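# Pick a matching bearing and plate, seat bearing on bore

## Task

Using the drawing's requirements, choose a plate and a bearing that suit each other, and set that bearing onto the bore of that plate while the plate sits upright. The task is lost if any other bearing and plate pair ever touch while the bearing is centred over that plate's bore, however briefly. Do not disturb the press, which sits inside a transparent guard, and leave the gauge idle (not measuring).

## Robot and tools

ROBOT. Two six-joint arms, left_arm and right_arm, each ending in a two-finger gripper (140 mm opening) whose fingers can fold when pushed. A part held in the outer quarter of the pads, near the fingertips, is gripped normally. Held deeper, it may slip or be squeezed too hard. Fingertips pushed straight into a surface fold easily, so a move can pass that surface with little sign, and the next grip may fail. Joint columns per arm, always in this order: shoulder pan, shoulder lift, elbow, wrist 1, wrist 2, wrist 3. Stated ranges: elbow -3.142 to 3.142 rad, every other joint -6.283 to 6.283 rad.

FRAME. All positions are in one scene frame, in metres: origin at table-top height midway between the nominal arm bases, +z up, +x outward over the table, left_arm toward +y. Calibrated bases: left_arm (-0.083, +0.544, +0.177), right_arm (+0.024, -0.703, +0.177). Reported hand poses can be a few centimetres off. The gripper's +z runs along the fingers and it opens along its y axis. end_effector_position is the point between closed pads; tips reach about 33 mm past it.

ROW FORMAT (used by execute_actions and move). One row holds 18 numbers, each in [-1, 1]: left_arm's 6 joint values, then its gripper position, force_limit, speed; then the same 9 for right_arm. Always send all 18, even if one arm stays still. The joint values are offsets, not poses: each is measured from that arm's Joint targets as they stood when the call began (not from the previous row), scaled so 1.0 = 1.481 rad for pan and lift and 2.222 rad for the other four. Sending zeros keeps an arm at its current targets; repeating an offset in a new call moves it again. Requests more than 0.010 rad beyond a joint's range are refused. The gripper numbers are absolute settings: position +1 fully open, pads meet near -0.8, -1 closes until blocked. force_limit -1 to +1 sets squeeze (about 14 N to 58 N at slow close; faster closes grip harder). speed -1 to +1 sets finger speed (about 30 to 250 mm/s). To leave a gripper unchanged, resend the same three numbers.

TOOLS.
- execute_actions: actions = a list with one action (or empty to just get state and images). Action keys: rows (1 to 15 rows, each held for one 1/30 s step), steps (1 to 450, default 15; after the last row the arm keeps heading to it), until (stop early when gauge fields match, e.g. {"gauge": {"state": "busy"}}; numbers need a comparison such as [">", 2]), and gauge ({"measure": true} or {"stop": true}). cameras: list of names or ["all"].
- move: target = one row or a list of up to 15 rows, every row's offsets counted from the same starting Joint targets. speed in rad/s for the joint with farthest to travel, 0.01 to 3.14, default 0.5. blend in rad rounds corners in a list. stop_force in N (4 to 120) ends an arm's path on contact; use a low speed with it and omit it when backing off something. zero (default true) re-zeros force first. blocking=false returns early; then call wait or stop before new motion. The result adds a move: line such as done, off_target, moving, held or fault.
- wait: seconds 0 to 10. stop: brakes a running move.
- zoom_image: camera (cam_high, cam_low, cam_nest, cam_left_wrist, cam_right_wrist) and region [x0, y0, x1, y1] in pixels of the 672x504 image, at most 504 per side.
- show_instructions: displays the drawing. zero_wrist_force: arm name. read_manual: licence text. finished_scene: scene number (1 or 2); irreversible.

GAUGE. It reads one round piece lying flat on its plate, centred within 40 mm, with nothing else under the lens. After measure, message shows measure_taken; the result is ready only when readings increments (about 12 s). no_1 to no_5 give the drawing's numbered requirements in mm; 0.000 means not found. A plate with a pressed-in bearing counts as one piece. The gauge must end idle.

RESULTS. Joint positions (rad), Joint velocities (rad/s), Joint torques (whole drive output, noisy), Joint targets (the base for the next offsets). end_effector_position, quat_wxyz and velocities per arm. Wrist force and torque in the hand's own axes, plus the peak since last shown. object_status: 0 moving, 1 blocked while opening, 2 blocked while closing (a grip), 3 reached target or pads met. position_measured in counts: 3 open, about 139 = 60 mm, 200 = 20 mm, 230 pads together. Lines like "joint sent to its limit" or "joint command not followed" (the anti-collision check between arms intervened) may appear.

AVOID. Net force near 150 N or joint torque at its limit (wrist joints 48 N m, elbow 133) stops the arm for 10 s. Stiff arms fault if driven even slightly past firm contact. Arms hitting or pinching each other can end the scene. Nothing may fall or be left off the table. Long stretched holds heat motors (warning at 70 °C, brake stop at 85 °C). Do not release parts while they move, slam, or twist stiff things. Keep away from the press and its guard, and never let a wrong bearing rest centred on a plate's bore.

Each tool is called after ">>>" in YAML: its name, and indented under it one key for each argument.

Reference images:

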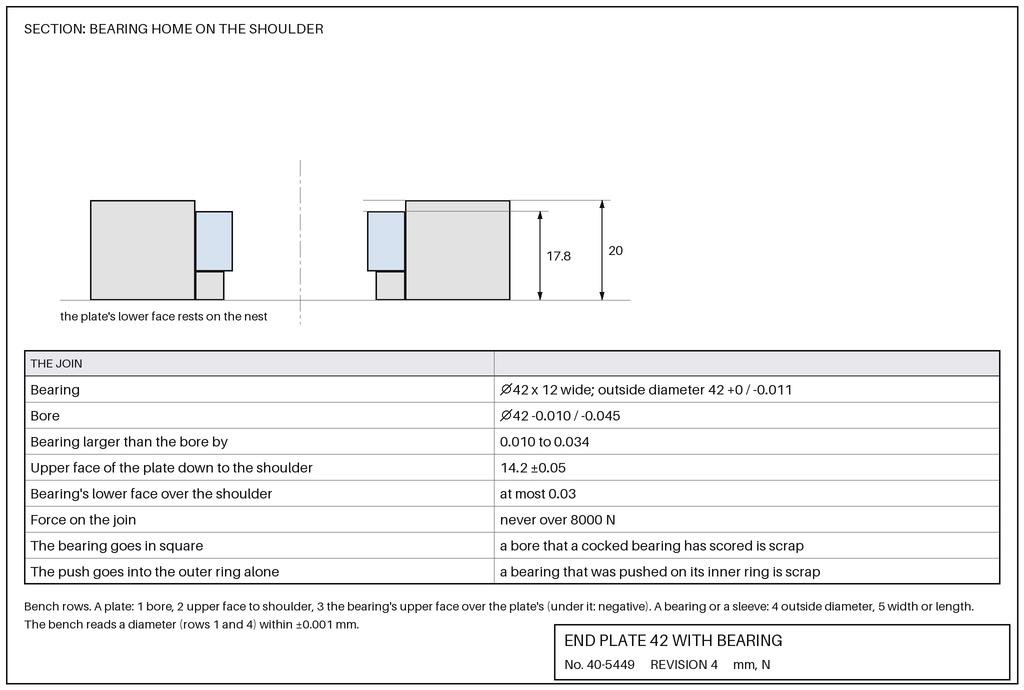

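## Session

>>> execute_actions:
  actions: []

>>> zoom_image:
  camera: "cam_high"
  region: [420, 180, 672, 410]

Scene clock: 0.00 s.
left_arm: end_effector_position=(+0.7781, +0.4776, +0.1599) position_measured=3 object_status=3 end_effector_quat_wxyz=(-0.482, +0.209, +0.849, +0.056) | right_arm: end_effector_position=(+0.3462, -0.6493, +0.1359) position_measured=3 object_status=3 end_effector_quat_wxyz=(-0.408, -0.224, +0.829, -0.310)
Joint positions: left_arm=[-0.302 -0.505 0.885 -0.939 -1.522 0.156] | right_arm=[0.186 -1.149 2.293 -1.758 -2.169 0.007]
Joint velocities: within noise
Joint torques (N m): no reading
Motor temperatures (°C): left_arm=[33 33 25 36 35 32] | right_arm=[26 26 23 38 27 33]
Wrist force (N): no reading
Wrist torque (N m): no reading
Wrist force, peak (N): no reading
Joint targets: left_arm=[-0.302 -0.505 0.885 -0.939 -1.522 0.156] | right_arm=[0.186 -1.149 2.293 -1.758 -2.169 0.007]
Tool commands: left_gripper/position=+1.0 left_gripper/force_limit=+1.0 left_gripper/speed=+1.0 right_gripper/position=+1.0 right_gripper/force_limit=+1.0 right_gripper/speed=+1.0
gauge: message=nothing_yet readings=0 no_1=0.000 no_2=0.000 no_3=0.000 no_4=0.000 no_5=0.000
camera_calibration:
cam_left_wrist: T_world_to_cam=[[0.412579, 0.905046, -0.1033, -0.727351], [0.692177, -0.385202, -0.610336, -0.25942], [-0.592174, 0.18031, -0.785378, 0.68001], [0, 0, 0, 1]] pos_world=[0.882339, 0.435744, 0.300596]
cam_right_wrist: T_world_to_cam=[[-0.628047, 0.70934, -0.31999, 0.726302], [0.707569, 0.349398, -0.614221, 0.0660044], [-0.323888, -0.612175, -0.721345, -0.0057234], [0, 0, 0, 1]] pos_world=[0.407595, -0.54176, 0.268822]

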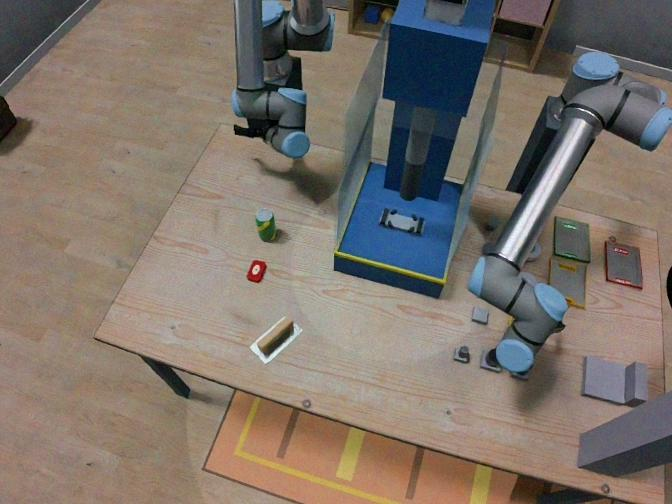

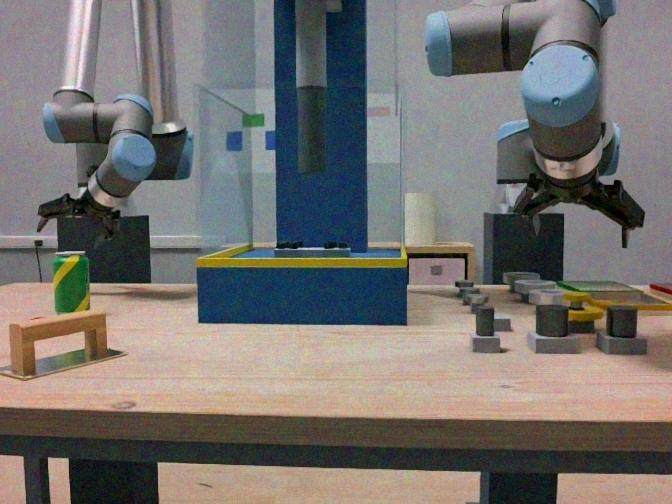

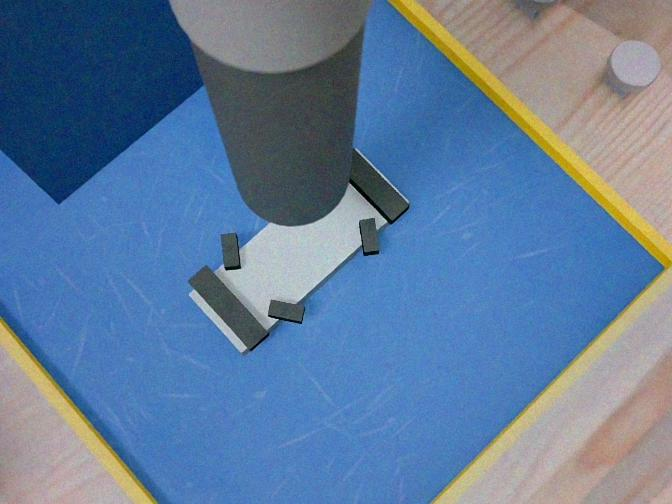

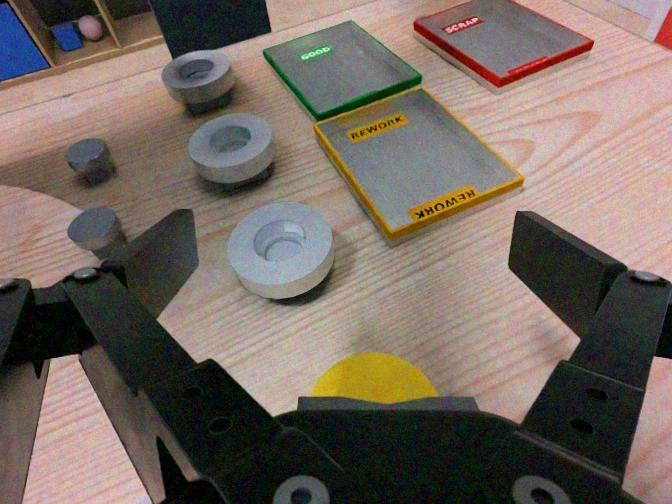

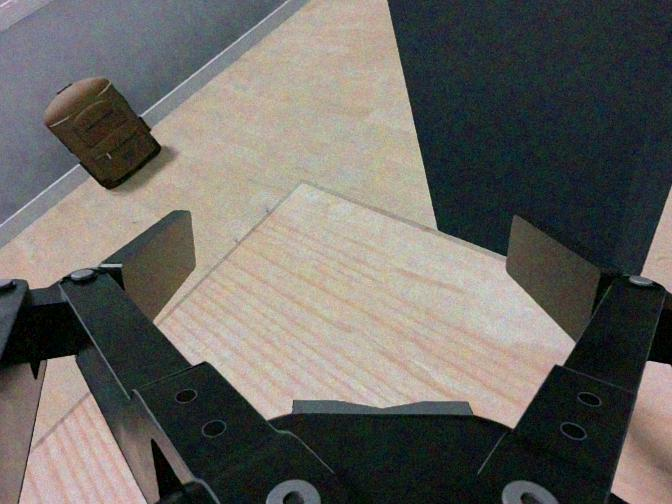

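Scaled by 2.000 from the camera's 672x504 image, which has a finer 960x720 frame.

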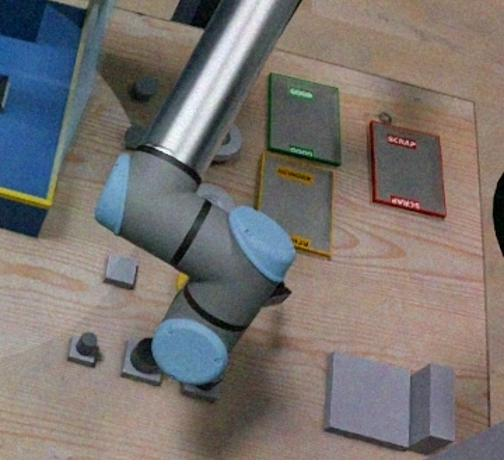

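>>> move:
  target: [-0.0905,-0.8251,0.5590,-0.4644,-0.0221,0.4410,0.645,0,0,0,0,0,0,0,0,1,1,1]
  speed: 0.9
  cameras: ["cam_left_wrist","cam_high"]

>>> zoom_image:
  camera: "cam_left_wrist"
  region: [180, 60, 430, 250]

>>> zoom_image:
  camera: "cam_left_wrist"
  region: [400, 60, 600, 250]

Scene clock: 9.17 s.
left_arm: end_effector_position=(+0.4902, +0.4704, +0.3995) position_measured=47 object_status=3 end_effector_quat_wxyz=(+0.000, +0.707, +0.707, +0.000) | right_arm: end_effector_position=(+0.3462, -0.6493, +0.1359) position_measured=3 object_status=3 end_effector_quat_wxyz=(-0.408, -0.224, +0.829, -0.310)
Joint positions: left_arm=[-0.437 -1.727 2.127 -1.971 -1.572 1.136] | right_arm=[0.186 -1.149 2.293 -1.758 -2.169 0.007]
Joint torques (N m): left_arm=[15.95 -50.2 -37.39 -6.61 2.44 1.29] | right_arm=[-0.05 -60.1 -20.88 -0.73 -1.26 -0.04]
Wrist force (N): left_arm=[-0.5 -1.2 0.9] | right_arm=[0.0 0.1 0.2]
Wrist torque (N m): left_arm=[-0.20 0.45 0.33] | right_arm=[0.03 0.00 0.00]
Wrist force, peak (N): left_arm=[0.8 -5.9 0.5] | right_arm=[0.4 0.6 -0.2]
Joint targets: left_arm=[-0.437 -1.728 2.127 -1.971 -1.572 1.136] | right_arm=[0.186 -1.149 2.293 -1.758 -2.169 0.007]
gauge: message=nothing_yet readings=0 no_1=0.000 no_2=0.000 no_3=0.000 no_4=0.000 no_5=0.000
move: done
camera_calibration:
cam_left_wrist: T_world_to_cam=[[0.999989, 0.00143948, 0.00454817, -0.483184], [-0.000200808, -0.939843, 0.341608, 0.303347], [0.0047663, -0.341605, -0.939832, 0.713499], [0, 0, 0, 1]] pos_world=[0.479839, 0.529529, 0.569141]
Images, in order (width x height): cam_high 672x504, cam_left_wrist 672x504.

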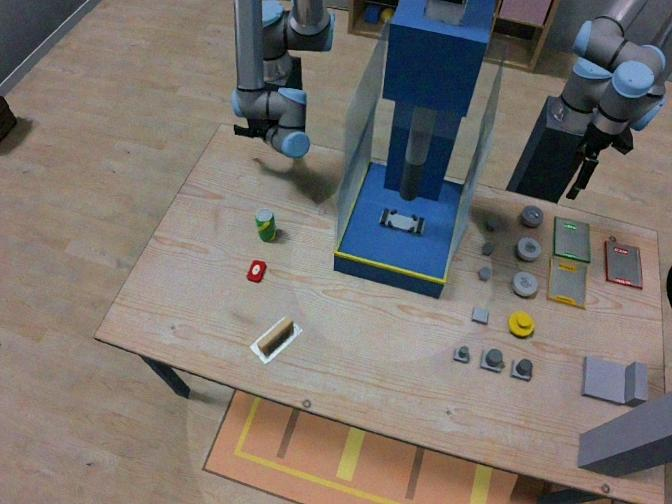

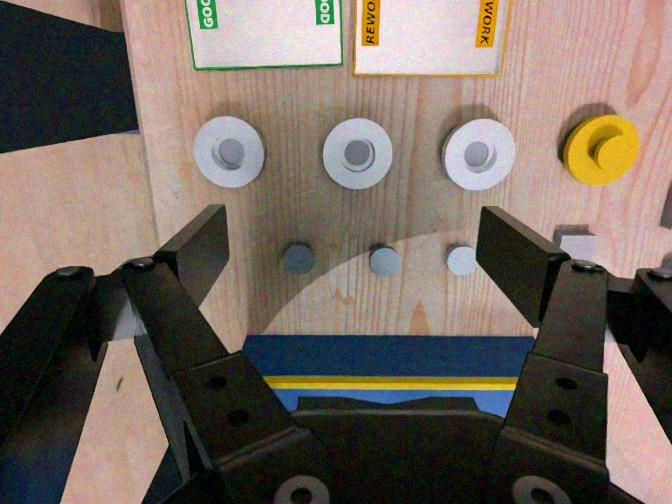

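Scaled by 2.016 from the camera's 672x504 image, which has a finer 960x720 frame.

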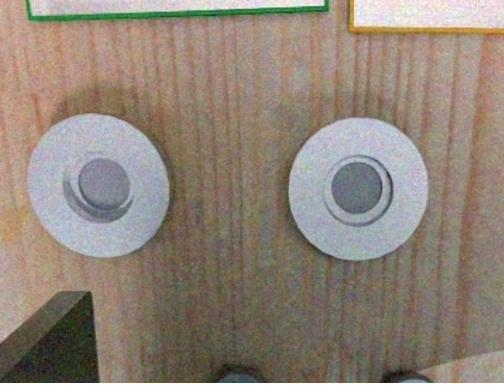

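Scaled by 2.520 from the camera's 672x504 image, which has a finer 960x720 frame.

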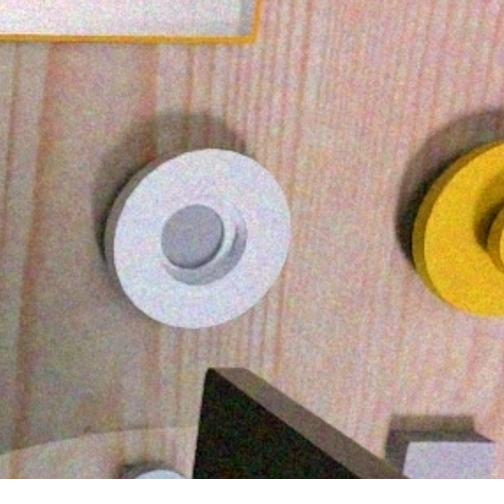

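>>> move:
  target:
    - [-0.0603,0.4180,-0.0558,-0.2223,0.0005,-0.0403,0.12,-0.3,0,0,0,0,0,0,0,1,1,1]
    - [-0.0603,0.4865,-0.0491,-0.2746,0.0005,-0.0403,0.12,-0.3,0,0,0,0,0,0,0,1,1,1]
  speed: [0.8,0.25]
  cameras: ["cam_left_wrist"]

Scene clock: 43.50 s.
left_arm: end_effector_position=(+0.6541, +0.3204, +0.0500) position_measured=114 object_status=3 end_effector_quat_wxyz=(-0.001, +0.707, +0.707, +0.000) | right_arm: end_effector_position=(+0.3462, -0.6493, +0.1359) position_measured=3 object_status=3 end_effector_quat_wxyz=(-0.408, -0.224, +0.829, -0.310)
Joint positions: left_arm=[-0.526 -1.007 2.018 -2.581 -1.57 1.047] | right_arm=[0.186 -1.149 2.293 -1.758 -2.169 0.007]
Joint torques (N m): left_arm=[16.85 -77.77 -38.45 -4.93 0.99 2.03] | right_arm=[0.68 -61.18 -21.13 -0.67 -1.19 -0.12]
Wrist force (N): left_arm=[-0.4 -1.3 0.6] | right_arm=[0.3 0.2 -0.1]
Wrist torque (N m): left_arm=[-0.25 0.42 0.16] | right_arm=[0.05 -0.06 0.00]
Wrist force, peak (N): left_arm=[-2.4 0.0 6.1] | right_arm=[0.6 0.3 -0.2]
Joint targets: left_arm=[-0.526 -1.007 2.018 -2.581 -1.570 1.047] | right_arm=[0.186 -1.149 2.293 -1.758 -2.169 0.007]
gauge: message=nothing_yet readings=0 no_1=0.000 no_2=0.000 no_3=0.000 no_4=0.000 no_5=0.000
move: done
camera_calibration:
cam_left_wrist: T_world_to_cam=[[0.999991, 0.00169533, 0.00381581, -0.645412], [0.000297325, -0.940456, 0.339917, 0.281769], [0.00416487, -0.339912, -0.940448, 0.332878], [0, 0, 0, 1]] pos_world=[0.643937, 0.379235, 0.219739]
Images, in order (width x height): cam_left_wrist 672x504.

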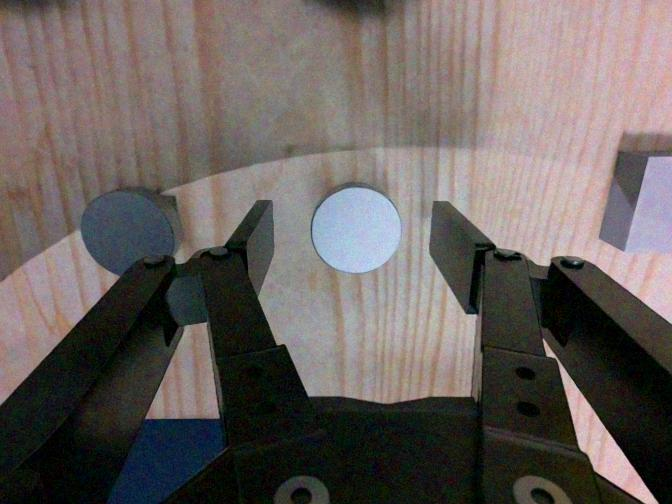

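>>> move:
  target: [-0.0027,0.0030,0.0003,-0.0023,0,-0.0018,0.12,-0.3,0,0,0,0,0,0,0,1,1,1]
  speed: 0.05

>>> execute_actions:
  actions:
    - {"rows":[[0,0,0,0,0,0,-1,-0.3,-0.7,0,0,0,0,0,0,1,1,1]],"steps":60}
  cameras: ["cam_left_wrist"]

Scene clock: 50.47 s.
left_arm: end_effector_position=(+0.6532, +0.3175, +0.0470) position_measured=114 object_status=3 end_effector_quat_wxyz=(-0.001, +0.707, +0.707, +0.000) | right_arm: end_effector_position=(+0.3462, -0.6493, +0.1359) position_measured=3 object_status=3 end_effector_quat_wxyz=(-0.408, -0.224, +0.829, -0.310)
Joint positions: left_arm=[-0.53 -1.003 2.019 -2.586 -1.57 1.043] | right_arm=[0.186 -1.149 2.293 -1.758 -2.169 0.007]
Joint torques (N m): left_arm=[-13.85 -69.65 -19.77 -5.32 -1.44 -1.71] | right_arm=[0.85 -61.63 -21.26 -0.86 -1.03 -0.12]
Wrist force (N): left_arm=[-0.4 -1.0 0.7] | right_arm=[0.2 0.4 0.0]
Wrist torque (N m): left_arm=[-0.18 0.43 0.32] | right_arm=[0.10 -0.05 0.00]
Wrist force, peak (N): left_arm=[-0.6 -1.5 0.9] | right_arm=[0.4 0.5 -0.1]
Joint targets: left_arm=[-0.530 -1.003 2.019 -2.586 -1.570 1.043] | right_arm=[0.186 -1.149 2.293 -1.758 -2.169 0.007]
gauge: message=nothing_yet readings=0 no_1=0.000 no_2=0.000 no_3=0.000 no_4=0.000 no_5=0.000
move: done

Scene clock: 52.67 s.
left_arm: end_effector_position=(+0.6532, +0.3175, +0.0470) position_measured=168 object_status=2 end_effector_quat_wxyz=(-0.001, +0.707, +0.707, +0.000) | right_arm: end_effector_position=(+0.3462, -0.6493, +0.1359) position_measured=3 object_status=3 end_effector_quat_wxyz=(-0.408, -0.224, +0.829, -0.310)
Joint positions: left_arm=[-0.53 -1.003 2.019 -2.586 -1.57 1.043] | right_arm=[0.186 -1.149 2.293 -1.758 -2.169 0.007]
Joint torques (N m): left_arm=[13.5 -89.83 -19.34 -3.18 -1.7 1.13] | right_arm=[0.66 -60.42 -21.58 -0.78 -1.09 0.12]
Wrist force (N): left_arm=[0.9 -3.7 -9.8] | right_arm=[0.1 0.2 -0.1]
Wrist torque (N m): left_arm=[-0.12 0.47 0.31] | right_arm=[0.04 -0.02 0.00]
Wrist force, peak (N): left_arm=[0.7 -4.6 -13.7] | right_arm=[0.3 0.6 -0.2]
Joint targets: left_arm=[-0.530 -1.003 2.019 -2.586 -1.570 1.043] | right_arm=[0.186 -1.149 2.293 -1.758 -2.169 0.007]
gauge: message=nothing_yet readings=0 no_1=0.000 no_2=0.000 no_3=0.000 no_4=0.000 no_5=0.000
camera_calibration:
cam_left_wrist: T_world_to_cam=[[0.99999, 0.00167009, 0.00403764, -0.644435], [0.000197781, -0.940424, 0.340004, 0.280095], [0.00436493, -0.34, -0.940415, 0.328972], [0, 0, 0, 1]] pos_world=[0.642937, 0.376335, 0.216739]
Images, in order (width x height): cam_left_wrist 672x504.

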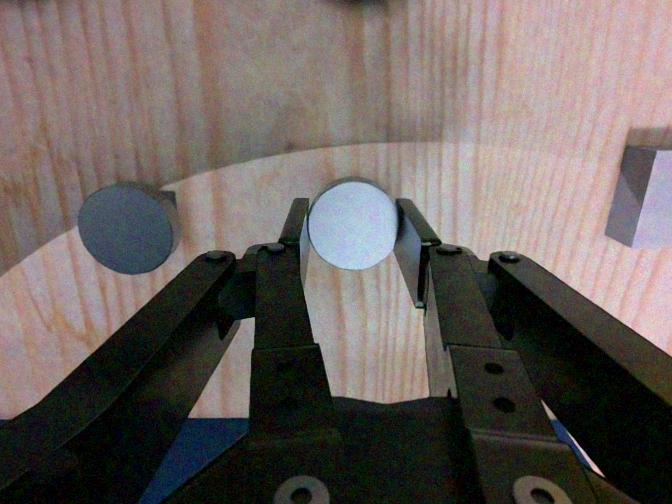

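>>> move:
  target:
    - [0,-0.0716,-0.0072,0.0545,0,0,-1,-0.3,-0.7,0,0,0,0,0,0,1,1,1]
    - [0.3243,-0.1182,-0.0686,0.1470,0,0.2161,-1,-0.3,-0.7,0,0,0,0,0,0,1,1,1]
    - [0.3581,0.0013,-0.0712,0.0700,0,0.2386,-1,-0.3,-0.7,0,0,0,0,0,0,1,1,1]
    - [0.3858,0.1573,-0.2718,0.1666,0,0.2570,-1,-0.3,-0.7,0,0,0,0,0,0,1,1,1]
    - [0.3858,0.1795,-0.2692,0.1492,0,0.2570,-1,-0.3,-0.7,0,0,0,0,0,0,1,1,1]
  speed: [0.3,0.6,0.4,0.5,0.1]
  blend: [0.04,0.05,0.05,0.01,0]

>>> move:
  target: [0,0.0128,0.0008,-0.0094,0,0,-1,-0.3,-0.7,0,0,0,0,0,0,1,1,1]
  speed: 0.01
  stop_force: 5
  cameras: ["cam_left_wrist"]

>>> execute_actions:
  actions:
    - {"rows":[[0,0,0,0,0,0,0.12,-0.3,-1,0,0,0,0,0,0,1,1,1]],"steps":40}

Scene clock: 68.50 s.
left_arm: end_effector_position=(+0.9251, +0.7633, +0.0667) position_measured=168 object_status=2 end_effector_quat_wxyz=(+0.000, +0.707, +0.707, +0.000) end_effector_velocity=(+0.000, +0.000, +0.005) end_effector_angular_velocity=(+0.000, +0.001, -0.001) | right_arm: end_effector_position=(+0.3462, -0.6493, +0.1359) position_measured=3 object_status=3 end_effector_quat_wxyz=(-0.408, -0.224, +0.829, -0.310)
Joint positions: left_arm=[0.042 -0.736 1.421 -2.255 -1.57 1.614] | right_arm=[0.186 -1.149 2.293 -1.758 -2.169 0.007]
Joint velocities: left_arm=[-0.001 -0.005 -0.001 0.007 0.001 0] | right_arm=[within noise]
Joint torques (N m): left_arm=[-21.39 -126.25 -43.96 -2.47 1.96 -3.17] | right_arm=[-0.83 -60.06 -21.39 -0.72 -1.05 0.16]
Wrist force (N): left_arm=[-0.4 -1.5 1.1] | right_arm=[0.1 0.2 -0.2]
Wrist torque (N m): left_arm=[-0.30 0.46 0.11] | right_arm=[0.04 -0.02 0.00]
Wrist force, peak (N): left_arm=[0.9 -4.1 -10.2] | right_arm=[0.5 0.4 -0.1]
Joint targets: left_arm=[0.042 -0.737 1.421 -2.255 -1.570 1.614] | right_arm=[0.186 -1.149 2.293 -1.758 -2.169 0.007]
gauge: message=nothing_yet readings=0 no_1=0.000 no_2=0.000 no_3=0.000 no_4=0.000 no_5=0.000
move: done

Scene clock: 70.73 s.
left_arm: end_effector_position=(+0.9253, +0.7633, +0.0584) position_measured=168 object_status=2 end_effector_quat_wxyz=(+0.000, +0.707, +0.707, +0.000) | right_arm: end_effector_position=(+0.3462, -0.6493, +0.1359) position_measured=3 object_status=3 end_effector_quat_wxyz=(-0.408, -0.224, +0.829, -0.310)
Joint positions: left_arm=[0.042 -0.727 1.422 -2.265 -1.57 1.614] | right_arm=[0.186 -1.149 2.293 -1.758 -2.169 0.007]
Joint torques (N m): left_arm=[-22.55 -123.03 -35.62 -2.19 2.09 -2.99] | right_arm=[0.43 -60.97 -21.49 -0.72 -1.32 0.12]
Wrist force (N): left_arm=[-0.6 -2.6 -3.4] | right_arm=[0.0 0.2 -0.2]
Wrist torque (N m): left_arm=[-0.35 0.46 0.13] | right_arm=[0.05 -0.01 0.00]
Wrist force, peak (N): left_arm=[-1.1 -8.5 -15.4] | right_arm=[0.2 0.6 -0.3]
Joint targets: left_arm=[0.042 -0.727 1.422 -2.265 -1.570 1.614] | right_arm=[0.186 -1.149 2.293 -1.758 -2.169 0.007]
gauge: message=nothing_yet readings=0 no_1=0.000 no_2=0.000 no_3=0.000 no_4=0.000 no_5=0.000
move: contact (left_arm); left_arm: the wrist 1 is farthest, 0.011 rad from its target
camera_calibration:
cam_left_wrist: T_world_to_cam=[[0.999988, 0.00215972, 0.00449743, -0.917729], [0.000499225, -0.94024, 0.340513, 0.694988], [0.00496408, -0.340506, -0.940229, 0.489843], [0, 0, 0, 1]] pos_world=[0.914939, 0.822232, 0.228039]
Images, in order (width x height): cam_left_wrist 672x504.

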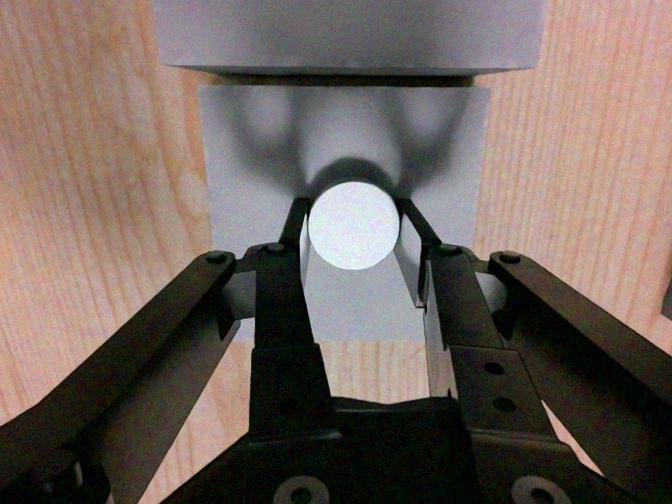

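Scene clock: 72.27 s.
left_arm: end_effector_position=(+0.9253, +0.7633, +0.0584) position_measured=114 object_status=3 end_effector_quat_wxyz=(+0.000, +0.707, +0.707, +0.000) | right_arm: end_effector_position=(+0.3462, -0.6493, +0.1359) position_measured=3 object_status=3 end_effector_quat_wxyz=(-0.408, -0.224, +0.829, -0.310)
Joint positions: left_arm=[0.042 -0.727 1.422 -2.265 -1.57 1.614] | right_arm=[0.186 -1.149 2.293 -1.758 -2.169 0.007]
Joint torques (N m): left_arm=[-21.58 -124.23 -42.29 -6.26 2.06 -3.19] | right_arm=[1.41 -59.99 -21.35 -0.64 -1.13 0.11]
Wrist force (N): left_arm=[-0.5 -1.5 0.7] | right_arm=[0.2 0.1 -0.1]
Wrist torque (N m): left_arm=[-0.29 0.47 0.12] | right_arm=[0.01 -0.04 0.00]
Wrist force, peak (N): left_arm=[-0.3 -3.5 -3.5] | right_arm=[0.1 0.6 0.0]
Joint targets: left_arm=[0.042 -0.727 1.422 -2.265 -1.570 1.614] | right_arm=[0.186 -1.149 2.293 -1.758 -2.169 0.007]
gauge: message=nothing_yet readings=0 no_1=0.000 no_2=0.000 no_3=0.000 no_4=0.000 no_5=0.000

>>> move:
  target:
    - [0,-0.0290,-0.0032,0.0226,0,0,0.12,-0.3,-1,0,0,0,0,0,0,1,1,1]
    - [-0.0286,-0.1851,0.1974,-0.0742,0,-0.0185,0.12,-0.3,-1,0,0,0,0,0,0,1,1,1]
    - [-0.0621,-0.3045,0.2003,0.0027,0,-0.0410,0.12,-0.3,-1,0,0,0,0,0,0,1,1,1]
  speed: [0.1,0.5,0.5]
  blend: [0.01,0.04,0]
  cameras: ["cam_left_wrist"]

>>> execute_actions:
  actions:
    - {"gauge":{"measure":true},"steps":450,"until":{"gauge":{"readings":[">=",1]}}}

Scene clock: 83.27 s.
left_arm: end_effector_position=(+0.7202, +0.6803, +0.2196) position_measured=114 object_status=3 end_effector_quat_wxyz=(+0.000, +0.707, +0.707, +0.000) | right_arm: end_effector_position=(+0.3462, -0.6493, +0.1359) position_measured=3 object_status=3 end_effector_quat_wxyz=(-0.408, -0.224, +0.829, -0.310)
Joint positions: left_arm=[-0.05 -1.178 1.867 -2.259 -1.57 1.523] | right_arm=[0.186 -1.149 2.293 -1.758 -2.169 0.007]
Joint torques (N m): left_arm=[16.52 -93.38 -36.44 -3.29 1.88 1.6] | right_arm=[-0.42 -60.41 -21.38 -0.73 -1.3 0.13]
Wrist force (N): left_arm=[-0.7 -1.4 0.7] | right_arm=[-0.1 0.1 -0.1]
Wrist torque (N m): left_arm=[-0.26 0.50 0.06] | right_arm=[0.02 0.02 0.00]
Wrist force, peak (N): left_arm=[0.2 -3.8 5.2] | right_arm=[0.4 0.4 -0.4]
Joint targets: left_arm=[-0.050 -1.179 1.867 -2.259 -1.570 1.523] | right_arm=[0.186 -1.149 2.293 -1.758 -2.169 0.007]
gauge: message=nothing_yet readings=0 no_1=0.000 no_2=0.000 no_3=0.000 no_4=0.000 no_5=0.000
move: done
camera_calibration:
cam_left_wrist: T_world_to_cam=[[0.999989, 0.0010832, 0.00446529, -0.71247], [-0.000501984, -0.940242, 0.340505, 0.562843], [0.00456729, -0.340504, -0.940232, 0.614539], [0, 0, 0, 1]] pos_world=[0.709938, 0.739233, 0.389339]
Images, in order (width x height): cam_left_wrist 672x504.

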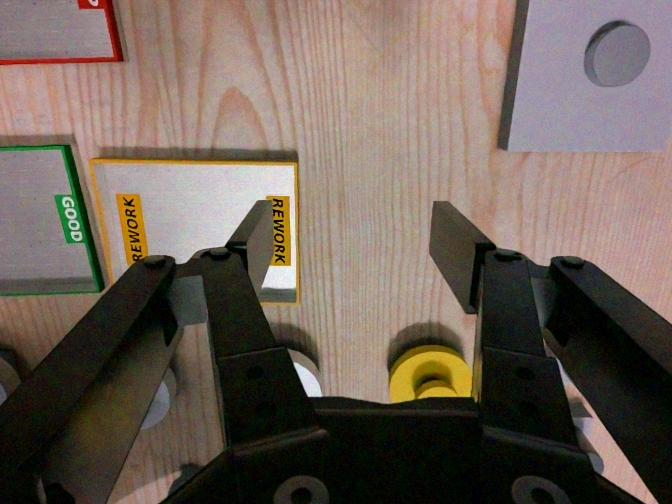

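Scene clock: 95.47 s.
left_arm: end_effector_position=(+0.7202, +0.6804, +0.2198) position_measured=114 object_status=3 end_effector_quat_wxyz=(+0.000, +0.707, +0.707, +0.000) | right_arm: end_effector_position=(+0.3462, -0.6493, +0.1359) position_measured=3 object_status=3 end_effector_quat_wxyz=(-0.408, -0.224, +0.829, -0.310)
Joint positions: left_arm=[-0.05 -1.179 1.867 -2.259 -1.57 1.523] | right_arm=[0.186 -1.149 2.293 -1.758 -2.169 0.007]
Joint torques (N m): left_arm=[16.86 -93.93 -49.23 -2.4 1.95 1.98] | right_arm=[0.18 -60.81 -21.59 -0.5 -1.05 0.13]
Wrist force (N): left_arm=[-0.6 -1.3 0.5] | right_arm=[0.2 0.2 0.0]
Wrist torque (N m): left_arm=[-0.24 0.47 0.06] | right_arm=[0.05 -0.04 0.00]
Wrist force, peak (N): left_arm=[-0.7 -1.5 0.8] | right_arm=[0.2 0.5 -0.3]
Joint targets: left_arm=[-0.050 -1.179 1.867 -2.259 -1.570 1.523] | right_arm=[0.186 -1.149 2.293 -1.758 -2.169 0.007]
Tool commands: left_gripper/position=+0.12 left_gripper/force_limit=-0.3 left_gripper/speed=-1.0 right_gripper/position=+1.0 right_gripper/force_limit=+1.0 right_gripper/speed=+1.0
gauge: message=measure_taken readings=1 no_1=0.000 no_2=0.000 no_3=0.000 no_4=41.998 no_5=12.000

>>> move:
  target:
    - [0.0338,0.1200,-0.0029,-0.0772,0,0.0225,0.12,-0.3,-1,0,0,0,0,0,0,1,1,1]
    - [0.0614,0.2761,-0.2034,0.0194,0,0.0410,0.12,-0.3,-1,0,0,0,0,0,0,1,1,1]
    - [0.0621,0.3048,-0.2003,-0.0024,0,0.0410,0.12,-0.3,-1,0,0,0,0,0,0,1,1,1]
  speed: [0.5,0.5,0.1]
  blend: [0.04,0.01,0]

>>> execute_actions:
  actions:
    - {"rows":[[0,0,0,0,0,0,-1,-0.3,-0.7,0,0,0,0,0,0,1,1,1]],"steps":55}

>>> move:
  target:
    - [0,-0.0290,-0.0032,0.0226,0,0,-1,-0.3,-0.7,0,0,0,0,0,0,1,1,1]
    - [-0.0777,-0.1931,0.2075,-0.0791,0,-0.0514,-1,-0.3,-0.7,0,0,0,0,0,0,1,1,1]
    - [-0.0777,-0.1425,0.2116,-0.1170,0,-0.0514,-1,-0.3,-0.7,0,0,0,0,0,0,1,1,1]
  speed: [0.1,0.5,0.15]
  blend: [0.01,0.02,0]

>>> move:
  target: [0,0.0143,0.0005,-0.0100,0,0,-1,-0.3,-0.7,0,0,0,0,0,0,1,1,1]
  speed: 0.012
  stop_force: 5

>>> execute_actions:
  actions:
    - {"rows":[[0,0,0,0,0,0,0.12,-0.3,-1,0,0,0,0,0,0,1,1,1]],"steps":36}

Scene clock: 113.07 s.
left_arm: end_effector_position=(+0.9249, +0.7633, +0.0575) position_measured=114 object_status=3 end_effector_quat_wxyz=(-0.001, +0.707, +0.707, +0.000) end_effector_velocity=(-0.001, -0.001, +0.004) end_effector_angular_velocity=(+0.000, +0.002, -0.001) | right_arm: end_effector_position=(+0.3462, -0.6493, +0.1359) position_measured=3 object_status=3 end_effector_quat_wxyz=(-0.408, -0.224, +0.829, -0.310)
Joint positions: left_arm=[0.042 -0.727 1.422 -2.264 -1.57 1.614] | right_arm=[0.186 -1.149 2.293 -1.758 -2.169 0.007]
Joint velocities: left_arm=[-0.001 -0.005 0.001 0.007 0 0] | right_arm=[within noise]
Joint torques (N m): left_arm=[16.56 -127.85 -45.99 -2.61 1.89 -3.21] | right_arm=[0.25 -60.33 -21.52 -0.61 -0.98 0.18]
Wrist force (N): left_arm=[-0.5 -1.6 0.6] | right_arm=[0.1 0.3 -0.3]
Wrist torque (N m): left_arm=[-0.31 0.48 0.12] | right_arm=[0.07 -0.03 0.00]
Wrist force, peak (N): left_arm=[0.1 -3.8 5.3] | right_arm=[0.3 0.3 -0.6]
Joint targets: left_arm=[0.042 -0.727 1.422 -2.264 -1.570 1.614] | right_arm=[0.186 -1.149 2.293 -1.758 -2.169 0.007]
gauge: message=measure_taken readings=1 no_1=0.000 no_2=0.000 no_3=0.000 no_4=41.998 no_5=12.000
move: done

Scene clock: 115.10 s.
left_arm: end_effector_position=(+0.9250, +0.7633, +0.0579) position_measured=169 object_status=2 end_effector_quat_wxyz=(-0.001, +0.707, +0.707, +0.000) | right_arm: end_effector_position=(+0.3462, -0.6493, +0.1359) position_measured=3 object_status=3 end_effector_quat_wxyz=(-0.408, -0.224, +0.829, -0.310)
Joint positions: left_arm=[0.042 -0.727 1.422 -2.264 -1.57 1.614] | right_arm=[0.186 -1.149 2.293 -1.758 -2.169 0.007]
Joint torques (N m): left_arm=[15.83 -71.73 -14.52 -0.78 2.19 -2.87] | right_arm=[0.17 -60.93 -21.42 -0.74 -1.11 0.23]
Wrist force (N): left_arm=[-0.8 8.1 -16.9] | right_arm=[0.1 0.4 -0.3]
Wrist torque (N m): left_arm=[-0.70 0.50 0.13] | right_arm=[0.08 -0.03 0.00]
Wrist force, peak (N): left_arm=[-0.6 8.4 -17.0] | right_arm=[0.4 0.4 -0.4]
Joint targets: left_arm=[0.042 -0.727 1.422 -2.264 -1.570 1.614] | right_arm=[0.186 -1.149 2.293 -1.758 -2.169 0.007]
gauge: message=measure_taken readings=1 no_1=0.000 no_2=0.000 no_3=0.000 no_4=41.998 no_5=12.000

Scene clock: 117.43 s.
left_arm: end_effector_position=(+0.7402, +0.6606, +0.0444) position_measured=169 object_status=2 end_effector_quat_wxyz=(+0.000, +0.707, +0.707, +0.000) | right_arm: end_effector_position=(+0.3462, -0.6493, +0.1359) position_measured=3 object_status=3 end_effector_quat_wxyz=(-0.408, -0.224, +0.829, -0.310)
Joint positions: left_arm=[-0.073 -0.938 1.892 -2.524 -1.57 1.5] | right_arm=[0.186 -1.149 2.293 -1.758 -2.169 0.007]
Joint torques (N m): left_arm=[17.79 -105.24 -38.21 -2.13 1.99 2.27] | right_arm=[0.76 -61.24 -21.13 -0.73 -1.09 0.22]
Wrist force (N): left_arm=[-0.7 -0.8 1.0] | right_arm=[0.2 0.2 0.0]
Wrist torque (N m): left_arm=[-0.13 0.49 0.06] | right_arm=[0.05 -0.04 0.00]
Wrist force, peak (N): left_arm=[-0.6 8.1 -17.1] | right_arm=[0.4 0.6 -0.1]
Joint targets: left_arm=[-0.073 -0.938 1.892 -2.524 -1.570 1.500] | right_arm=[0.186 -1.149 2.293 -1.758 -2.169 0.007]
gauge: message=measure_taken readings=1 no_1=0.000 no_2=0.000 no_3=0.000 no_4=41.998 no_5=12.000
move: done

Scene clock: 119.97 s.
left_arm: end_effector_position=(+0.7403, +0.6606, +0.0327) position_measured=169 object_status=2 end_effector_quat_wxyz=(+0.000, +0.707, +0.707, +0.000) | right_arm: end_effector_position=(+0.3462, -0.6493, +0.1359) position_measured=3 object_status=3 end_effector_quat_wxyz=(-0.408, -0.224, +0.829, -0.310)
Joint positions: left_arm=[-0.073 -0.921 1.893 -2.542 -1.57 1.5] | right_arm=[0.186 -1.149 2.293 -1.758 -2.169 0.007]
Joint torques (N m): left_arm=[16.31 -98.42 -24.99 -2.62 2.07 1.98] | right_arm=[-0.81 -59.31 -21.35 -0.82 -1 0.35]
Wrist force (N): left_arm=[-0.7 -5.1 -10.0] | right_arm=[-0.2 0.2 -0.2]
Wrist torque (N m): left_arm=[-0.01 0.45 0.07] | right_arm=[0.04 0.04 0.00]
Wrist force, peak (N): left_arm=[-1.2 -13.5 -30.6] | right_arm=[0.3 0.5 -0.4]
Joint targets: left_arm=[-0.073 -0.921 1.893 -2.542 -1.570 1.500] | right_arm=[0.186 -1.149 2.293 -1.758 -2.169 0.007]
gauge: message=measure_taken readings=1 no_1=0.000 no_2=0.000 no_3=0.000 no_4=41.998 no_5=12.000
move: contact (left_arm)

Scene clock: 121.37 s.
left_arm: end_effector_position=(+0.7403, +0.6606, +0.0327) position_measured=114 object_status=0 end_effector_quat_wxyz=(+0.000, +0.707, +0.707, +0.000) | right_arm: end_effector_position=(+0.3462, -0.6493, +0.1359) position_measured=3 object_status=3 end_effector_quat_wxyz=(-0.408, -0.224, +0.829, -0.310)
Joint positions: left_arm=[-0.073 -0.921 1.893 -2.542 -1.57 1.5] | right_arm=[0.186 -1.149 2.293 -1.758 -2.169 0.007]
Joint torques (N m): left_arm=[14.56 -98.88 -30.65 -3.3 2.23 2.15] | right_arm=[0.65 -62.37 -21.47 -0.66 -1.11 0.16]
Wrist force (N): left_arm=[-1.0 -0.5 0.5] | right_arm=[0.0 -0.1 -0.1]
Wrist torque (N m): left_arm=[-0.05 0.55 0.06] | right_arm=[-0.01 0.01 0.00]
Wrist force, peak (N): left_arm=[-0.4 -5.3 -10.1] | right_arm=[0.1 -0.1 -0.5]
Joint targets: left_arm=[-0.073 -0.921 1.893 -2.542 -1.570 1.500] | right_arm=[0.186 -1.149 2.293 -1.758 -2.169 0.007]
gauge: message=measure_taken readings=1 no_1=0.000 no_2=0.000 no_3=0.000 no_4=41.998 no_5=12.000

>>> move:
  target:
    - [0,-0.0621,-0.0045,0.0460,0,0,0.5,0,-0.5,0,0,0,0,0,0,1,1,1]
    - [-0.1878,-0.1646,0.0676,0.0418,0,-0.1253,0.5,0,-0.5,0,0,0,0,0,0,1,1,1]
    - [-0.1878,-0.0729,0.0777,-0.0295,0,-0.1253,0.5,0,-0.5,0,0,0,0,0,0,1,1,1]
  speed: [0.15,0.5,0.2]
  blend: [0.02,0.02,0]
  cameras: ["cam_left_wrist"]

Scene clock: 135.03 s.
left_arm: end_effector_position=(+0.6600, +0.4595, +0.0500) position_measured=66 object_status=3 end_effector_quat_wxyz=(+0.000, +0.707, +0.707, +0.000) | right_arm: end_effector_position=(+0.3462, -0.6493, +0.1359) position_measured=3 object_status=3 end_effector_quat_wxyz=(-0.408, -0.224, +0.829, -0.310)
Joint positions: left_arm=[-0.352 -1.029 2.066 -2.607 -1.57 1.221] | right_arm=[0.186 -1.149 2.293 -1.758 -2.169 0.007]
Joint torques (N m): left_arm=[-22.06 -82.73 -36.97 -3.42 -1.25 -3.13] | right_arm=[1.24 -60.65 -21.91 -0.81 -1.13 0.36]
Wrist force (N): left_arm=[-0.8 -0.3 0.5] | right_arm=[0.2 0.2 0.1]
Wrist torque (N m): left_arm=[0.00 0.51 0.09] | right_arm=[0.05 -0.04 0.00]
Wrist force, peak (N): left_arm=[-5.6 -3.2 -1.8] | right_arm=[0.5 -0.4 -0.3]
Joint targets: left_arm=[-0.352 -1.029 2.065 -2.607 -1.570 1.221] | right_arm=[0.186 -1.149 2.293 -1.758 -2.169 0.007]
gauge: message=measure_taken readings=1 no_1=0.000 no_2=0.000 no_3=0.000 no_4=41.998 no_5=12.000
move: done
camera_calibration:
cam_left_wrist: T_world_to_cam=[[0.999987, 0.00138378, 0.0049942, -0.651346], [-0.000399472, -0.940242, 0.340506, 0.412924], [0.00516695, -0.340503, -0.940229, 0.379683], [0, 0, 0, 1]] pos_world=[0.64954, 0.518433, 0.219639]
Images, in order (width x height): cam_left_wrist 672x504.

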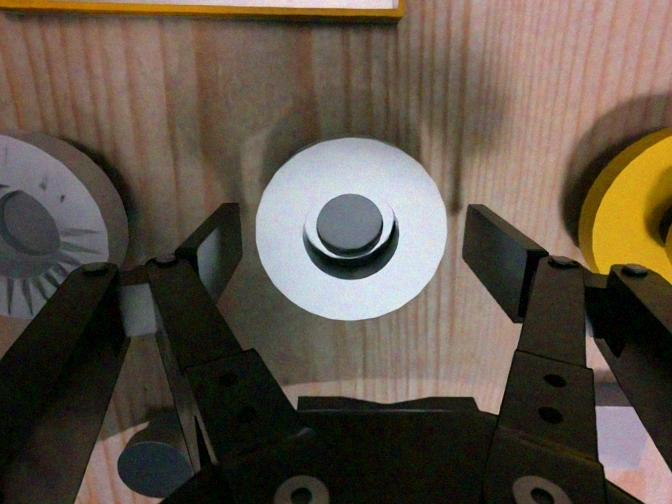

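>>> execute_actions:
  actions:
    - {"rows":[[0,0,0,0,0,0,-1,0,-0.7,0,0,0,0,0,0,1,1,1]],"steps":50}

>>> move:
  target:
    - [0,-0.0918,-0.0099,0.0711,0,0,-1,0,-0.7,0,0,0,0,0,0,1,1,1]
    - [0.2041,-0.1006,-0.0893,0.1564,0,0.1360,-1,0,-0.7,0,0,0,0,0,0,1,1,1]
    - [0.2379,0.0188,-0.0919,0.0795,0,0.1585,-1,0,-0.7,0,0,0,0,0,0,1,1,1]
    - [0.2656,0.1749,-0.2925,0.1761,0,0.1769,-1,0,-0.7,0,0,0,0,0,0,1,1,1]
    - [0.2656,0.1998,-0.2896,0.1564,0,0.1769,-1,0,-0.7,0,0,0,0,0,0,1,1,1]
  speed: [0.2,0.5,0.4,0.4,0.1]
  blend: [0.04,0.05,0.05,0.01,0]

>>> move:
  target: [0,0.0114,0.0005,-0.0084,0,0,-1,0,-0.7,0,0,0,0,0,0,1,1,1]
  speed: 0.01
  stop_force: 5
  cameras: ["cam_left_wrist"]

Scene clock: 148.93 s.
left_arm: end_effector_position=(+0.6601, +0.4594, +0.0501) position_measured=105 object_status=2 end_effector_quat_wxyz=(+0.000, +0.707, +0.707, +0.000) | right_arm: end_effector_position=(+0.3462, -0.6493, +0.1359) position_measured=3 object_status=3 end_effector_quat_wxyz=(-0.408, -0.224, +0.829, -0.310)
Joint positions: left_arm=[-0.352 -1.029 2.065 -2.607 -1.57 1.221] | right_arm=[0.186 -1.149 2.293 -1.758 -2.169 0.007]
Joint torques (N m): left_arm=[-21.92 -56.07 -25.07 -6.03 -1.55 -2.98] | right_arm=[-1.01 -59.96 -21.44 -0.75 -1.13 0.08]
Wrist force (N): left_arm=[0.5 -5.6 -16.2] | right_arm=[0.1 0.0 0.0]
Wrist torque (N m): left_arm=[0.08 0.62 0.13] | right_arm=[0.01 -0.03 0.00]
Wrist force, peak (N): left_arm=[0.6 -5.7 -16.4] | right_arm=[0.3 0.5 -0.5]
Joint targets: left_arm=[-0.352 -1.029 2.065 -2.607 -1.570 1.221] | right_arm=[0.186 -1.149 2.293 -1.758 -2.169 0.007]
gauge: message=measure_taken readings=1 no_1=0.000 no_2=0.000 no_3=0.000 no_4=41.998 no_5=12.000

Scene clock: 152.63 s.
left_arm: end_effector_position=(+0.9250, +0.7635, +0.0634) position_measured=105 object_status=2 end_effector_quat_wxyz=(+0.000, +0.707, +0.707, +0.000) end_effector_velocity=(+0.000, +0.000, +0.004) end_effector_angular_velocity=(+0.000, +0.001, +0.000) | right_arm: end_effector_position=(+0.3462, -0.6493, +0.1359) position_measured=3 object_status=3 end_effector_quat_wxyz=(-0.408, -0.224, +0.829, -0.310)
Joint positions: left_arm=[0.042 -0.733 1.422 -2.26 -1.57 1.614] | right_arm=[0.186 -1.149 2.293 -1.758 -2.169 0.007]
Joint velocities: left_arm=[0 -0.005 -0.001 0.007 0 0] | right_arm=[within noise]
Joint torques (N m): left_arm=[-23.33 -129.97 -45.67 -2.69 -0.11 -3.43] | right_arm=[0.61 -60.66 -21.65 -0.92 -1.35 0.24]
Wrist force (N): left_arm=[-0.5 -0.4 2.9] | right_arm=[0.2 0.2 0.1]
Wrist torque (N m): left_arm=[-0.04 0.47 0.09] | right_arm=[0.04 -0.05 0.01]
Wrist force, peak (N): left_arm=[0.6 -5.6 -16.0] | right_arm=[0.5 0.4 -0.3]
Joint targets: left_arm=[0.042 -0.733 1.422 -2.260 -1.570 1.614] | right_arm=[0.186 -1.149 2.293 -1.758 -2.169 0.007]
gauge: message=measure_taken readings=1 no_1=0.000 no_2=0.000 no_3=0.000 no_4=41.998 no_5=12.000
move: done

Scene clock: 155.00 s.
left_arm: end_effector_position=(+0.9255, +0.7635, +0.0542) position_measured=105 object_status=2 end_effector_quat_wxyz=(+0.000, +0.707, +0.707, +0.000) | right_arm: end_effector_position=(+0.3462, -0.6493, +0.1359) position_measured=3 object_status=3 end_effector_quat_wxyz=(-0.408, -0.224, +0.829, -0.310)
Joint positions: left_arm=[0.042 -0.723 1.423 -2.271 -1.57 1.614] | right_arm=[0.186 -1.149 2.293 -1.758 -2.169 0.007]
Joint torques (N m): left_arm=[-22.63 -125.66 -35.31 -2.08 0.18 -3] | right_arm=[0.24 -60.09 -21.93 -0.63 -0.98 0.37]
Wrist force (N): left_arm=[-0.6 0.3 0.0] | right_arm=[0.1 0.0 0.1]
Wrist torque (N m): left_arm=[-0.19 0.52 0.10] | right_arm=[0.00 -0.02 0.00]
Wrist force, peak (N): left_arm=[-0.7 -4.6 -12.1] | right_arm=[0.4 0.3 -0.4]
Joint targets: left_arm=[0.042 -0.723 1.423 -2.271 -1.570 1.614] | right_arm=[0.186 -1.149 2.293 -1.758 -2.169 0.007]
gauge: message=measure_taken readings=1 no_1=0.000 no_2=0.000 no_3=0.000 no_4=41.998 no_5=12.000
move: contact (left_arm)
camera_calibration:
cam_left_wrist: T_world_to_cam=[[0.999983, 0.0017771, 0.00548919, -0.917618], [-0.00019821, -0.940242, 0.340507, 0.697248], [0.00576628, -0.340503, -0.940226, 0.485224], [0, 0, 0, 1]] pos_world=[0.914943, 0.822433, 0.223839]
Images, in order (width x height): cam_left_wrist 672x504.

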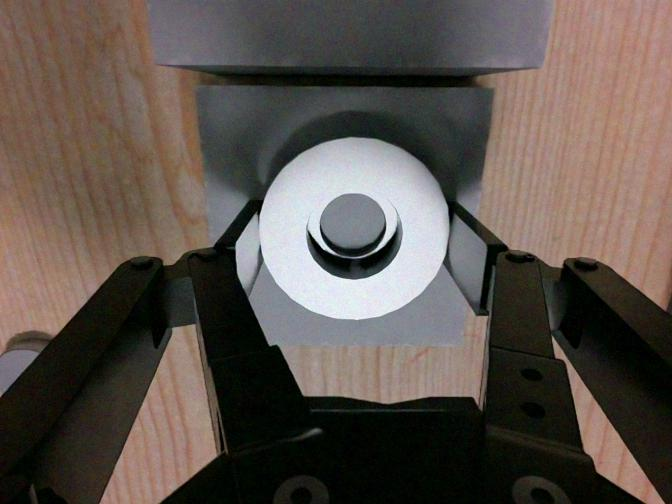

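>>> execute_actions:
  actions:
    - {"rows":[[0,0,0,0,0,0,0.5,0,-1,0,0,0,0,0,0,1,1,1]],"steps":34}

>>> move:
  target:
    - [0,-0.0317,-0.0036,0.0248,0,0,0.5,0,-1,0,0,0,0,0,0,1,1,1]
    - [-0.0282,-0.1878,0.1970,-0.0717,0,-0.0184,0.5,0,-1,0,0,0,0,0,0,1,1,1]
    - [-0.0619,-0.3072,0.1996,0.0052,0,-0.0409,0.5,0,-1,0,0,0,0,0,0,1,1,1]
  speed: [0.1,0.5,0.5]
  blend: [0.01,0.04,0]

>>> execute_actions:
  actions:
    - {"gauge":{"measure":true},"steps":450,"until":{"gauge":{"readings":[">=",2]}}}

Scene clock: 162.80 s.
left_arm: end_effector_position=(+0.9255, +0.7635, +0.0542) position_measured=66 object_status=3 end_effector_quat_wxyz=(+0.000, +0.707, +0.707, +0.000) | right_arm: end_effector_position=(+0.3462, -0.6493, +0.1359) position_measured=3 object_status=3 end_effector_quat_wxyz=(-0.408, -0.224, +0.829, -0.310)
Joint positions: left_arm=[0.042 -0.723 1.423 -2.271 -1.57 1.614] | right_arm=[0.186 -1.149 2.293 -1.758 -2.169 0.007]
Joint torques (N m): left_arm=[-14.23 -124.7 -46.96 -4.94 0.47 -2.75] | right_arm=[1.1 -60.68 -21.38 -0.73 -1.14 0.2]
Wrist force (N): left_arm=[-0.8 -0.7 0.8] | right_arm=[0.2 0.3 0.1]
Wrist torque (N m): left_arm=[-0.09 0.55 0.10] | right_arm=[0.08 -0.06 0.01]
Wrist force, peak (N): left_arm=[-1.0 -0.7 3.2] | right_arm=[0.4 0.5 -0.1]
Joint targets: left_arm=[0.042 -0.723 1.423 -2.271 -1.570 1.614] | right_arm=[0.186 -1.149 2.293 -1.758 -2.169 0.007]
gauge: message=measure_taken readings=1 no_1=0.000 no_2=0.000 no_3=0.000 no_4=41.998 no_5=12.000

Scene clock: 165.07 s.
left_arm: end_effector_position=(+0.7209, +0.6806, +0.2197) position_measured=66 object_status=3 end_effector_quat_wxyz=(+0.000, +0.707, +0.707, +0.000) | right_arm: end_effector_position=(+0.3462, -0.6493, +0.1359) position_measured=3 object_status=3 end_effector_quat_wxyz=(-0.408, -0.224, +0.829, -0.310)
Joint positions: left_arm=[-0.05 -1.178 1.866 -2.26 -1.57 1.523] | right_arm=[0.186 -1.149 2.293 -1.758 -2.169 0.007]
Joint torques (N m): left_arm=[16.84 -94.06 -36.66 -3.28 0.27 1.54] | right_arm=[0.1 -59.59 -21.81 -0.95 -1.12 0.27]
Wrist force (N): left_arm=[-1.0 -0.5 0.4] | right_arm=[-0.1 0.0 -0.2]
Wrist torque (N m): left_arm=[-0.07 0.55 0.06] | right_arm=[0.00 0.01 0.00]
Wrist force, peak (N): left_arm=[-2.7 -1.5 -5.6] | right_arm=[0.3 0.4 -0.3]
Joint targets: left_arm=[-0.050 -1.178 1.866 -2.260 -1.570 1.523] | right_arm=[0.186 -1.149 2.293 -1.758 -2.169 0.007]
gauge: message=measure_taken readings=1 no_1=0.000 no_2=0.000 no_3=0.000 no_4=41.998 no_5=12.000
move: done

Scene clock: 177.27 s.
left_arm: end_effector_position=(+0.7209, +0.6807, +0.2199) position_measured=66 object_status=3 end_effector_quat_wxyz=(+0.000, +0.707, +0.707, +0.000) | right_arm: end_effector_position=(+0.3462, -0.6493, +0.1359) position_measured=3 object_status=3 end_effector_quat_wxyz=(-0.408, -0.224, +0.829, -0.310)
Joint positions: left_arm=[-0.05 -1.178 1.866 -2.26 -1.57 1.523] | right_arm=[0.186 -1.149 2.293 -1.758 -2.169 0.007]
Joint torques (N m): left_arm=[17.88 -94.34 -48.52 -2.33 0.51 1.9] | right_arm=[0.31 -61.77 -21.82 -0.81 -1.24 0.49]
Wrist force (N): left_arm=[-0.9 -0.2 0.7] | right_arm=[0.1 0.0 -0.2]
Wrist torque (N m): left_arm=[0.00 0.54 0.06] | right_arm=[0.01 -0.02 0.00]
Wrist force, peak (N): left_arm=[-1.2 -0.8 0.5] | right_arm=[0.4 0.2 -0.6]
Joint targets: left_arm=[-0.050 -1.178 1.866 -2.260 -1.570 1.523] | right_arm=[0.186 -1.149 2.293 -1.758 -2.169 0.007]
Tool commands: left_gripper/position=+0.5 left_gripper/force_limit=+0.0 left_gripper/speed=-1.0 right_gripper/position=+1.0 right_gripper/force_limit=+1.0 right_gripper/speed=+1.0
gauge: message=measure_taken readings=2 no_1=42.001 no_2=14.200 no_3=0.000 no_4=0.000 no_5=0.000

>>> move:
  target:
    - [0.0338,0.1194,-0.0024,-0.0767,0,0.0225,0.5,0,-1,0,0,0,0,0,0,1,1,1]
    - [0.0614,0.2755,-0.2030,0.0199,0,0.0410,0.5,0,-1,0,0,0,0,0,0,1,1,1]
    - [0.0621,0.3064,-0.1994,-0.0043,0,0.0410,0.5,0,-1,0,0,0,0,0,0,1,1,1]
  speed: [0.5,0.5,0.1]
  blend: [0.04,0.01,0]

>>> execute_actions:
  actions:
    - {"rows":[[0,0,0,0,0,0,-1,0,-0.7,0,0,0,0,0,0,1,1,1]],"steps":45}

>>> move:
  target:
    - [0,-0.0309,-0.0036,0.0242,0,0,-1,0,-0.7,0,0,0,0,0,0,1,1,1]
    - [0.0120,-0.2665,0.2952,-0.1176,0,0.0084,-1,0,-0.7,0,0,0,0,0,0,1,1,1]
    - [0.0120,-0.2130,0.2995,-0.1575,0,0.0084,-1,0,-0.7,0,0,0,0,0,0,1,1,1]
  speed: [0.1,0.5,0.15]
  blend: [0.01,0.02,0]

>>> move:
  target: [0,0.0230,0.0011,-0.0164,0,0,-1,0,-0.7,0,0,0,0,0,0,1,1,1]
  speed: 0.012
  stop_force: 5

>>> execute_actions:
  actions:
    - {"rows":[[0,0,0,0,0,0,0.5,0,-1,0,0,0,0,0,0,1,1,1]],"steps":34}
  cameras: ["cam_left_wrist"]

Scene clock: 191.23 s.
left_arm: end_effector_position=(+0.9247, +0.7637, +0.0545) position_measured=66 object_status=3 end_effector_quat_wxyz=(+0.000, +0.707, +0.707, +0.000) end_effector_velocity=(-0.002, +0.000, +0.003) end_effector_angular_velocity=(+0.001, +0.004, +0.000) | right_arm: end_effector_position=(+0.3462, -0.6493, +0.1359) position_measured=3 object_status=3 end_effector_quat_wxyz=(-0.408, -0.224, +0.829, -0.310)
Joint positions: left_arm=[0.042 -0.724 1.423 -2.269 -1.57 1.614] | right_arm=[0.186 -1.149 2.293 -1.758 -2.169 0.007]
Joint velocities: left_arm=[-0.001 -0.005 0.002 0.007 0.002 0] | right_arm=[within noise]
Joint torques (N m): left_arm=[15.99 -128.52 -46.36 -2.33 0.63 -3.03] | right_arm=[0.21 -61.98 -21.58 -0.79 -1.29 0.25]
Wrist force (N): left_arm=[-0.8 -0.5 0.5] | right_arm=[0.1 0.4 -0.1]
Wrist torque (N m): left_arm=[-0.06 0.55 0.12] | right_arm=[0.09 -0.03 0.01]
Wrist force, peak (N): left_arm=[-0.1 -3.3 5.4] | right_arm=[0.7 0.4 0.0]
Joint targets: left_arm=[0.042 -0.724 1.423 -2.269 -1.570 1.614] | right_arm=[0.186 -1.149 2.293 -1.758 -2.169 0.007]
gauge: message=measure_taken readings=2 no_1=42.001 no_2=14.200 no_3=0.000 no_4=0.000 no_5=0.000
move: done

Scene clock: 192.93 s.
left_arm: end_effector_position=(+0.9248, +0.7637, +0.0549) position_measured=105 object_status=2 end_effector_quat_wxyz=(+0.000, +0.707, +0.707, +0.000) | right_arm: end_effector_position=(+0.3462, -0.6493, +0.1359) position_measured=3 object_status=3 end_effector_quat_wxyz=(-0.408, -0.224, +0.829, -0.310)
Joint positions: left_arm=[0.042 -0.724 1.423 -2.269 -1.57 1.614] | right_arm=[0.186 -1.149 2.293 -1.758 -2.169 0.007]
Joint torques (N m): left_arm=[17.24 -100.37 -35.88 -5.24 0.58 -3.15] | right_arm=[0.49 -60.86 -21.74 -0.85 -0.99 0.27]
Wrist force (N): left_arm=[-1.6 -5.1 -10.6] | right_arm=[0.3 0.0 -0.3]
Wrist torque (N m): left_arm=[0.08 0.50 0.17] | right_arm=[0.02 -0.06 0.00]
Wrist force, peak (N): left_arm=[-1.7 -4.9 -11.0] | right_arm=[0.3 0.3 -0.4]
Joint targets: left_arm=[0.042 -0.724 1.423 -2.269 -1.570 1.614] | right_arm=[0.186 -1.149 2.293 -1.758 -2.169 0.007]
gauge: message=measure_taken readings=2 no_1=42.001 no_2=14.200 no_3=0.000 no_4=0.000 no_5=0.000

Scene clock: 195.73 s.
left_arm: end_effector_position=(+0.6199, +0.7629, +0.0494) position_measured=105 object_status=2 end_effector_quat_wxyz=(+0.000, +0.707, +0.707, +0.000) | right_arm: end_effector_position=(+0.3462, -0.6493, +0.1359) position_measured=3 object_status=3 end_effector_quat_wxyz=(-0.408, -0.224, +0.829, -0.310)
Joint positions: left_arm=[0.06 -1.04 2.089 -2.619 -1.57 1.633] | right_arm=[0.186 -1.149 2.293 -1.758 -2.169 0.007]
Joint torques (N m): left_arm=[-24.04 -96.27 -34.18 -2.6 0.55 -2.17] | right_arm=[-0.38 -60.13 -21.1 -0.75 -1.28 0.42]
Wrist force (N): left_arm=[-1.1 -0.8 3.0] | right_arm=[0.1 0.5 -0.3]
Wrist torque (N m): left_arm=[-0.13 0.59 0.06] | right_arm=[0.11 -0.03 0.00]
Wrist force, peak (N): left_arm=[-1.4 -4.8 -9.9] | right_arm=[0.4 0.4 -0.4]
Joint targets: left_arm=[0.060 -1.040 2.089 -2.619 -1.570 1.633] | right_arm=[0.186 -1.149 2.293 -1.758 -2.169 0.007]
gauge: message=measure_taken readings=2 no_1=42.001 no_2=14.200 no_3=0.000 no_4=0.000 no_5=0.000
move: done

Scene clock: 199.77 s.
left_arm: end_effector_position=(+0.6196, +0.7628, +0.0292) position_measured=105 object_status=2 end_effector_quat_wxyz=(+0.000, +0.707, +0.707, +0.000) | right_arm: end_effector_position=(+0.3462, -0.6493, +0.1359) position_measured=3 object_status=3 end_effector_quat_wxyz=(-0.408, -0.224, +0.829, -0.310)
Joint positions: left_arm=[0.06 -1.007 2.091 -2.654 -1.57 1.633] | right_arm=[0.186 -1.149 2.293 -1.758 -2.169 0.007]
Joint torques (N m): left_arm=[-21.9 -91.51 -24.27 -3 0.56 -2.36] | right_arm=[0.32 -59.82 -22.03 -0.87 -1.23 0.47]
Wrist force (N): left_arm=[-1.1 -2.7 -3.5] | right_arm=[0.2 0.1 -0.2]
Wrist torque (N m): left_arm=[0.21 0.53 0.07] | right_arm=[0.03 -0.04 0.00]
Wrist force, peak (N): left_arm=[-3.2 -10.5 -26.0] | right_arm=[0.6 0.4 -0.4]
Joint targets: left_arm=[0.060 -1.007 2.091 -2.654 -1.570 1.633] | right_arm=[0.186 -1.149 2.293 -1.758 -2.169 0.007]
gauge: message=measure_taken readings=2 no_1=42.001 no_2=14.200 no_3=0.000 no_4=0.000 no_5=0.000
move: contact (left_arm)

Scene clock: 201.10 s.
left_arm: end_effector_position=(+0.6196, +0.7629, +0.0292) position_measured=66 object_status=3 end_effector_quat_wxyz=(+0.000, +0.707, +0.707, +0.000) | right_arm: end_effector_position=(+0.3462, -0.6493, +0.1359) position_measured=3 object_status=3 end_effector_quat_wxyz=(-0.408, -0.224, +0.829, -0.310)
Joint positions: left_arm=[0.06 -1.007 2.091 -2.654 -1.57 1.633] | right_arm=[0.186 -1.149 2.293 -1.758 -2.169 0.007]
Joint torques (N m): left_arm=[-21.53 -93.59 -32.95 -3.44 0.65 -1.99] | right_arm=[1.56 -61.81 -21.53 -0.79 -1 0.33]
Wrist force (N): left_arm=[-1.0 -0.5 1.0] | right_arm=[0.2 0.1 -0.2]
Wrist torque (N m): left_arm=[-0.07 0.56 0.07] | right_arm=[0.02 -0.03 0.00]
Wrist force, peak (N): left_arm=[-1.0 -2.7 -3.0] | right_arm=[0.5 0.0 -0.3]
Joint targets: left_arm=[0.060 -1.007 2.091 -2.654 -1.570 1.633] | right_arm=[0.186 -1.149 2.293 -1.758 -2.169 0.007]
gauge: message=measure_taken readings=2 no_1=42.001 no_2=14.200 no_3=0.000 no_4=0.000 no_5=0.000
camera_calibration:
cam_left_wrist: T_world_to_cam=[[0.999991, 0.000980668, 0.00418336, -0.61107], [-0.000502395, -0.940242, 0.340505, 0.705289], [0.0042673, -0.340504, -0.940233, 0.464287], [0, 0, 0, 1]] pos_world=[0.609437, 0.821833, 0.19894]
Images, in order (width x height): cam_left_wrist 672x504.

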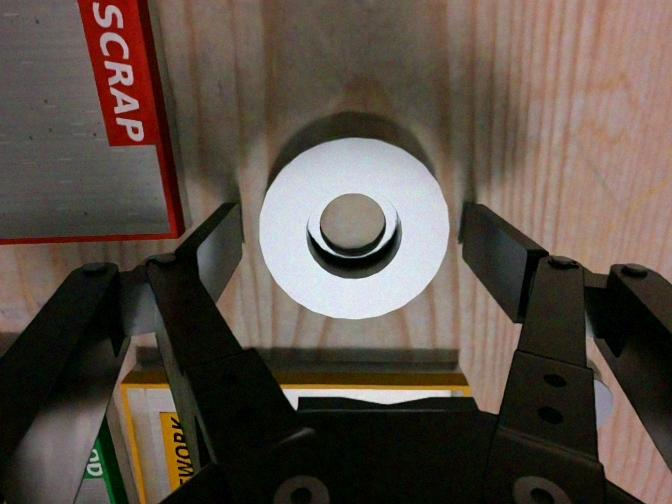

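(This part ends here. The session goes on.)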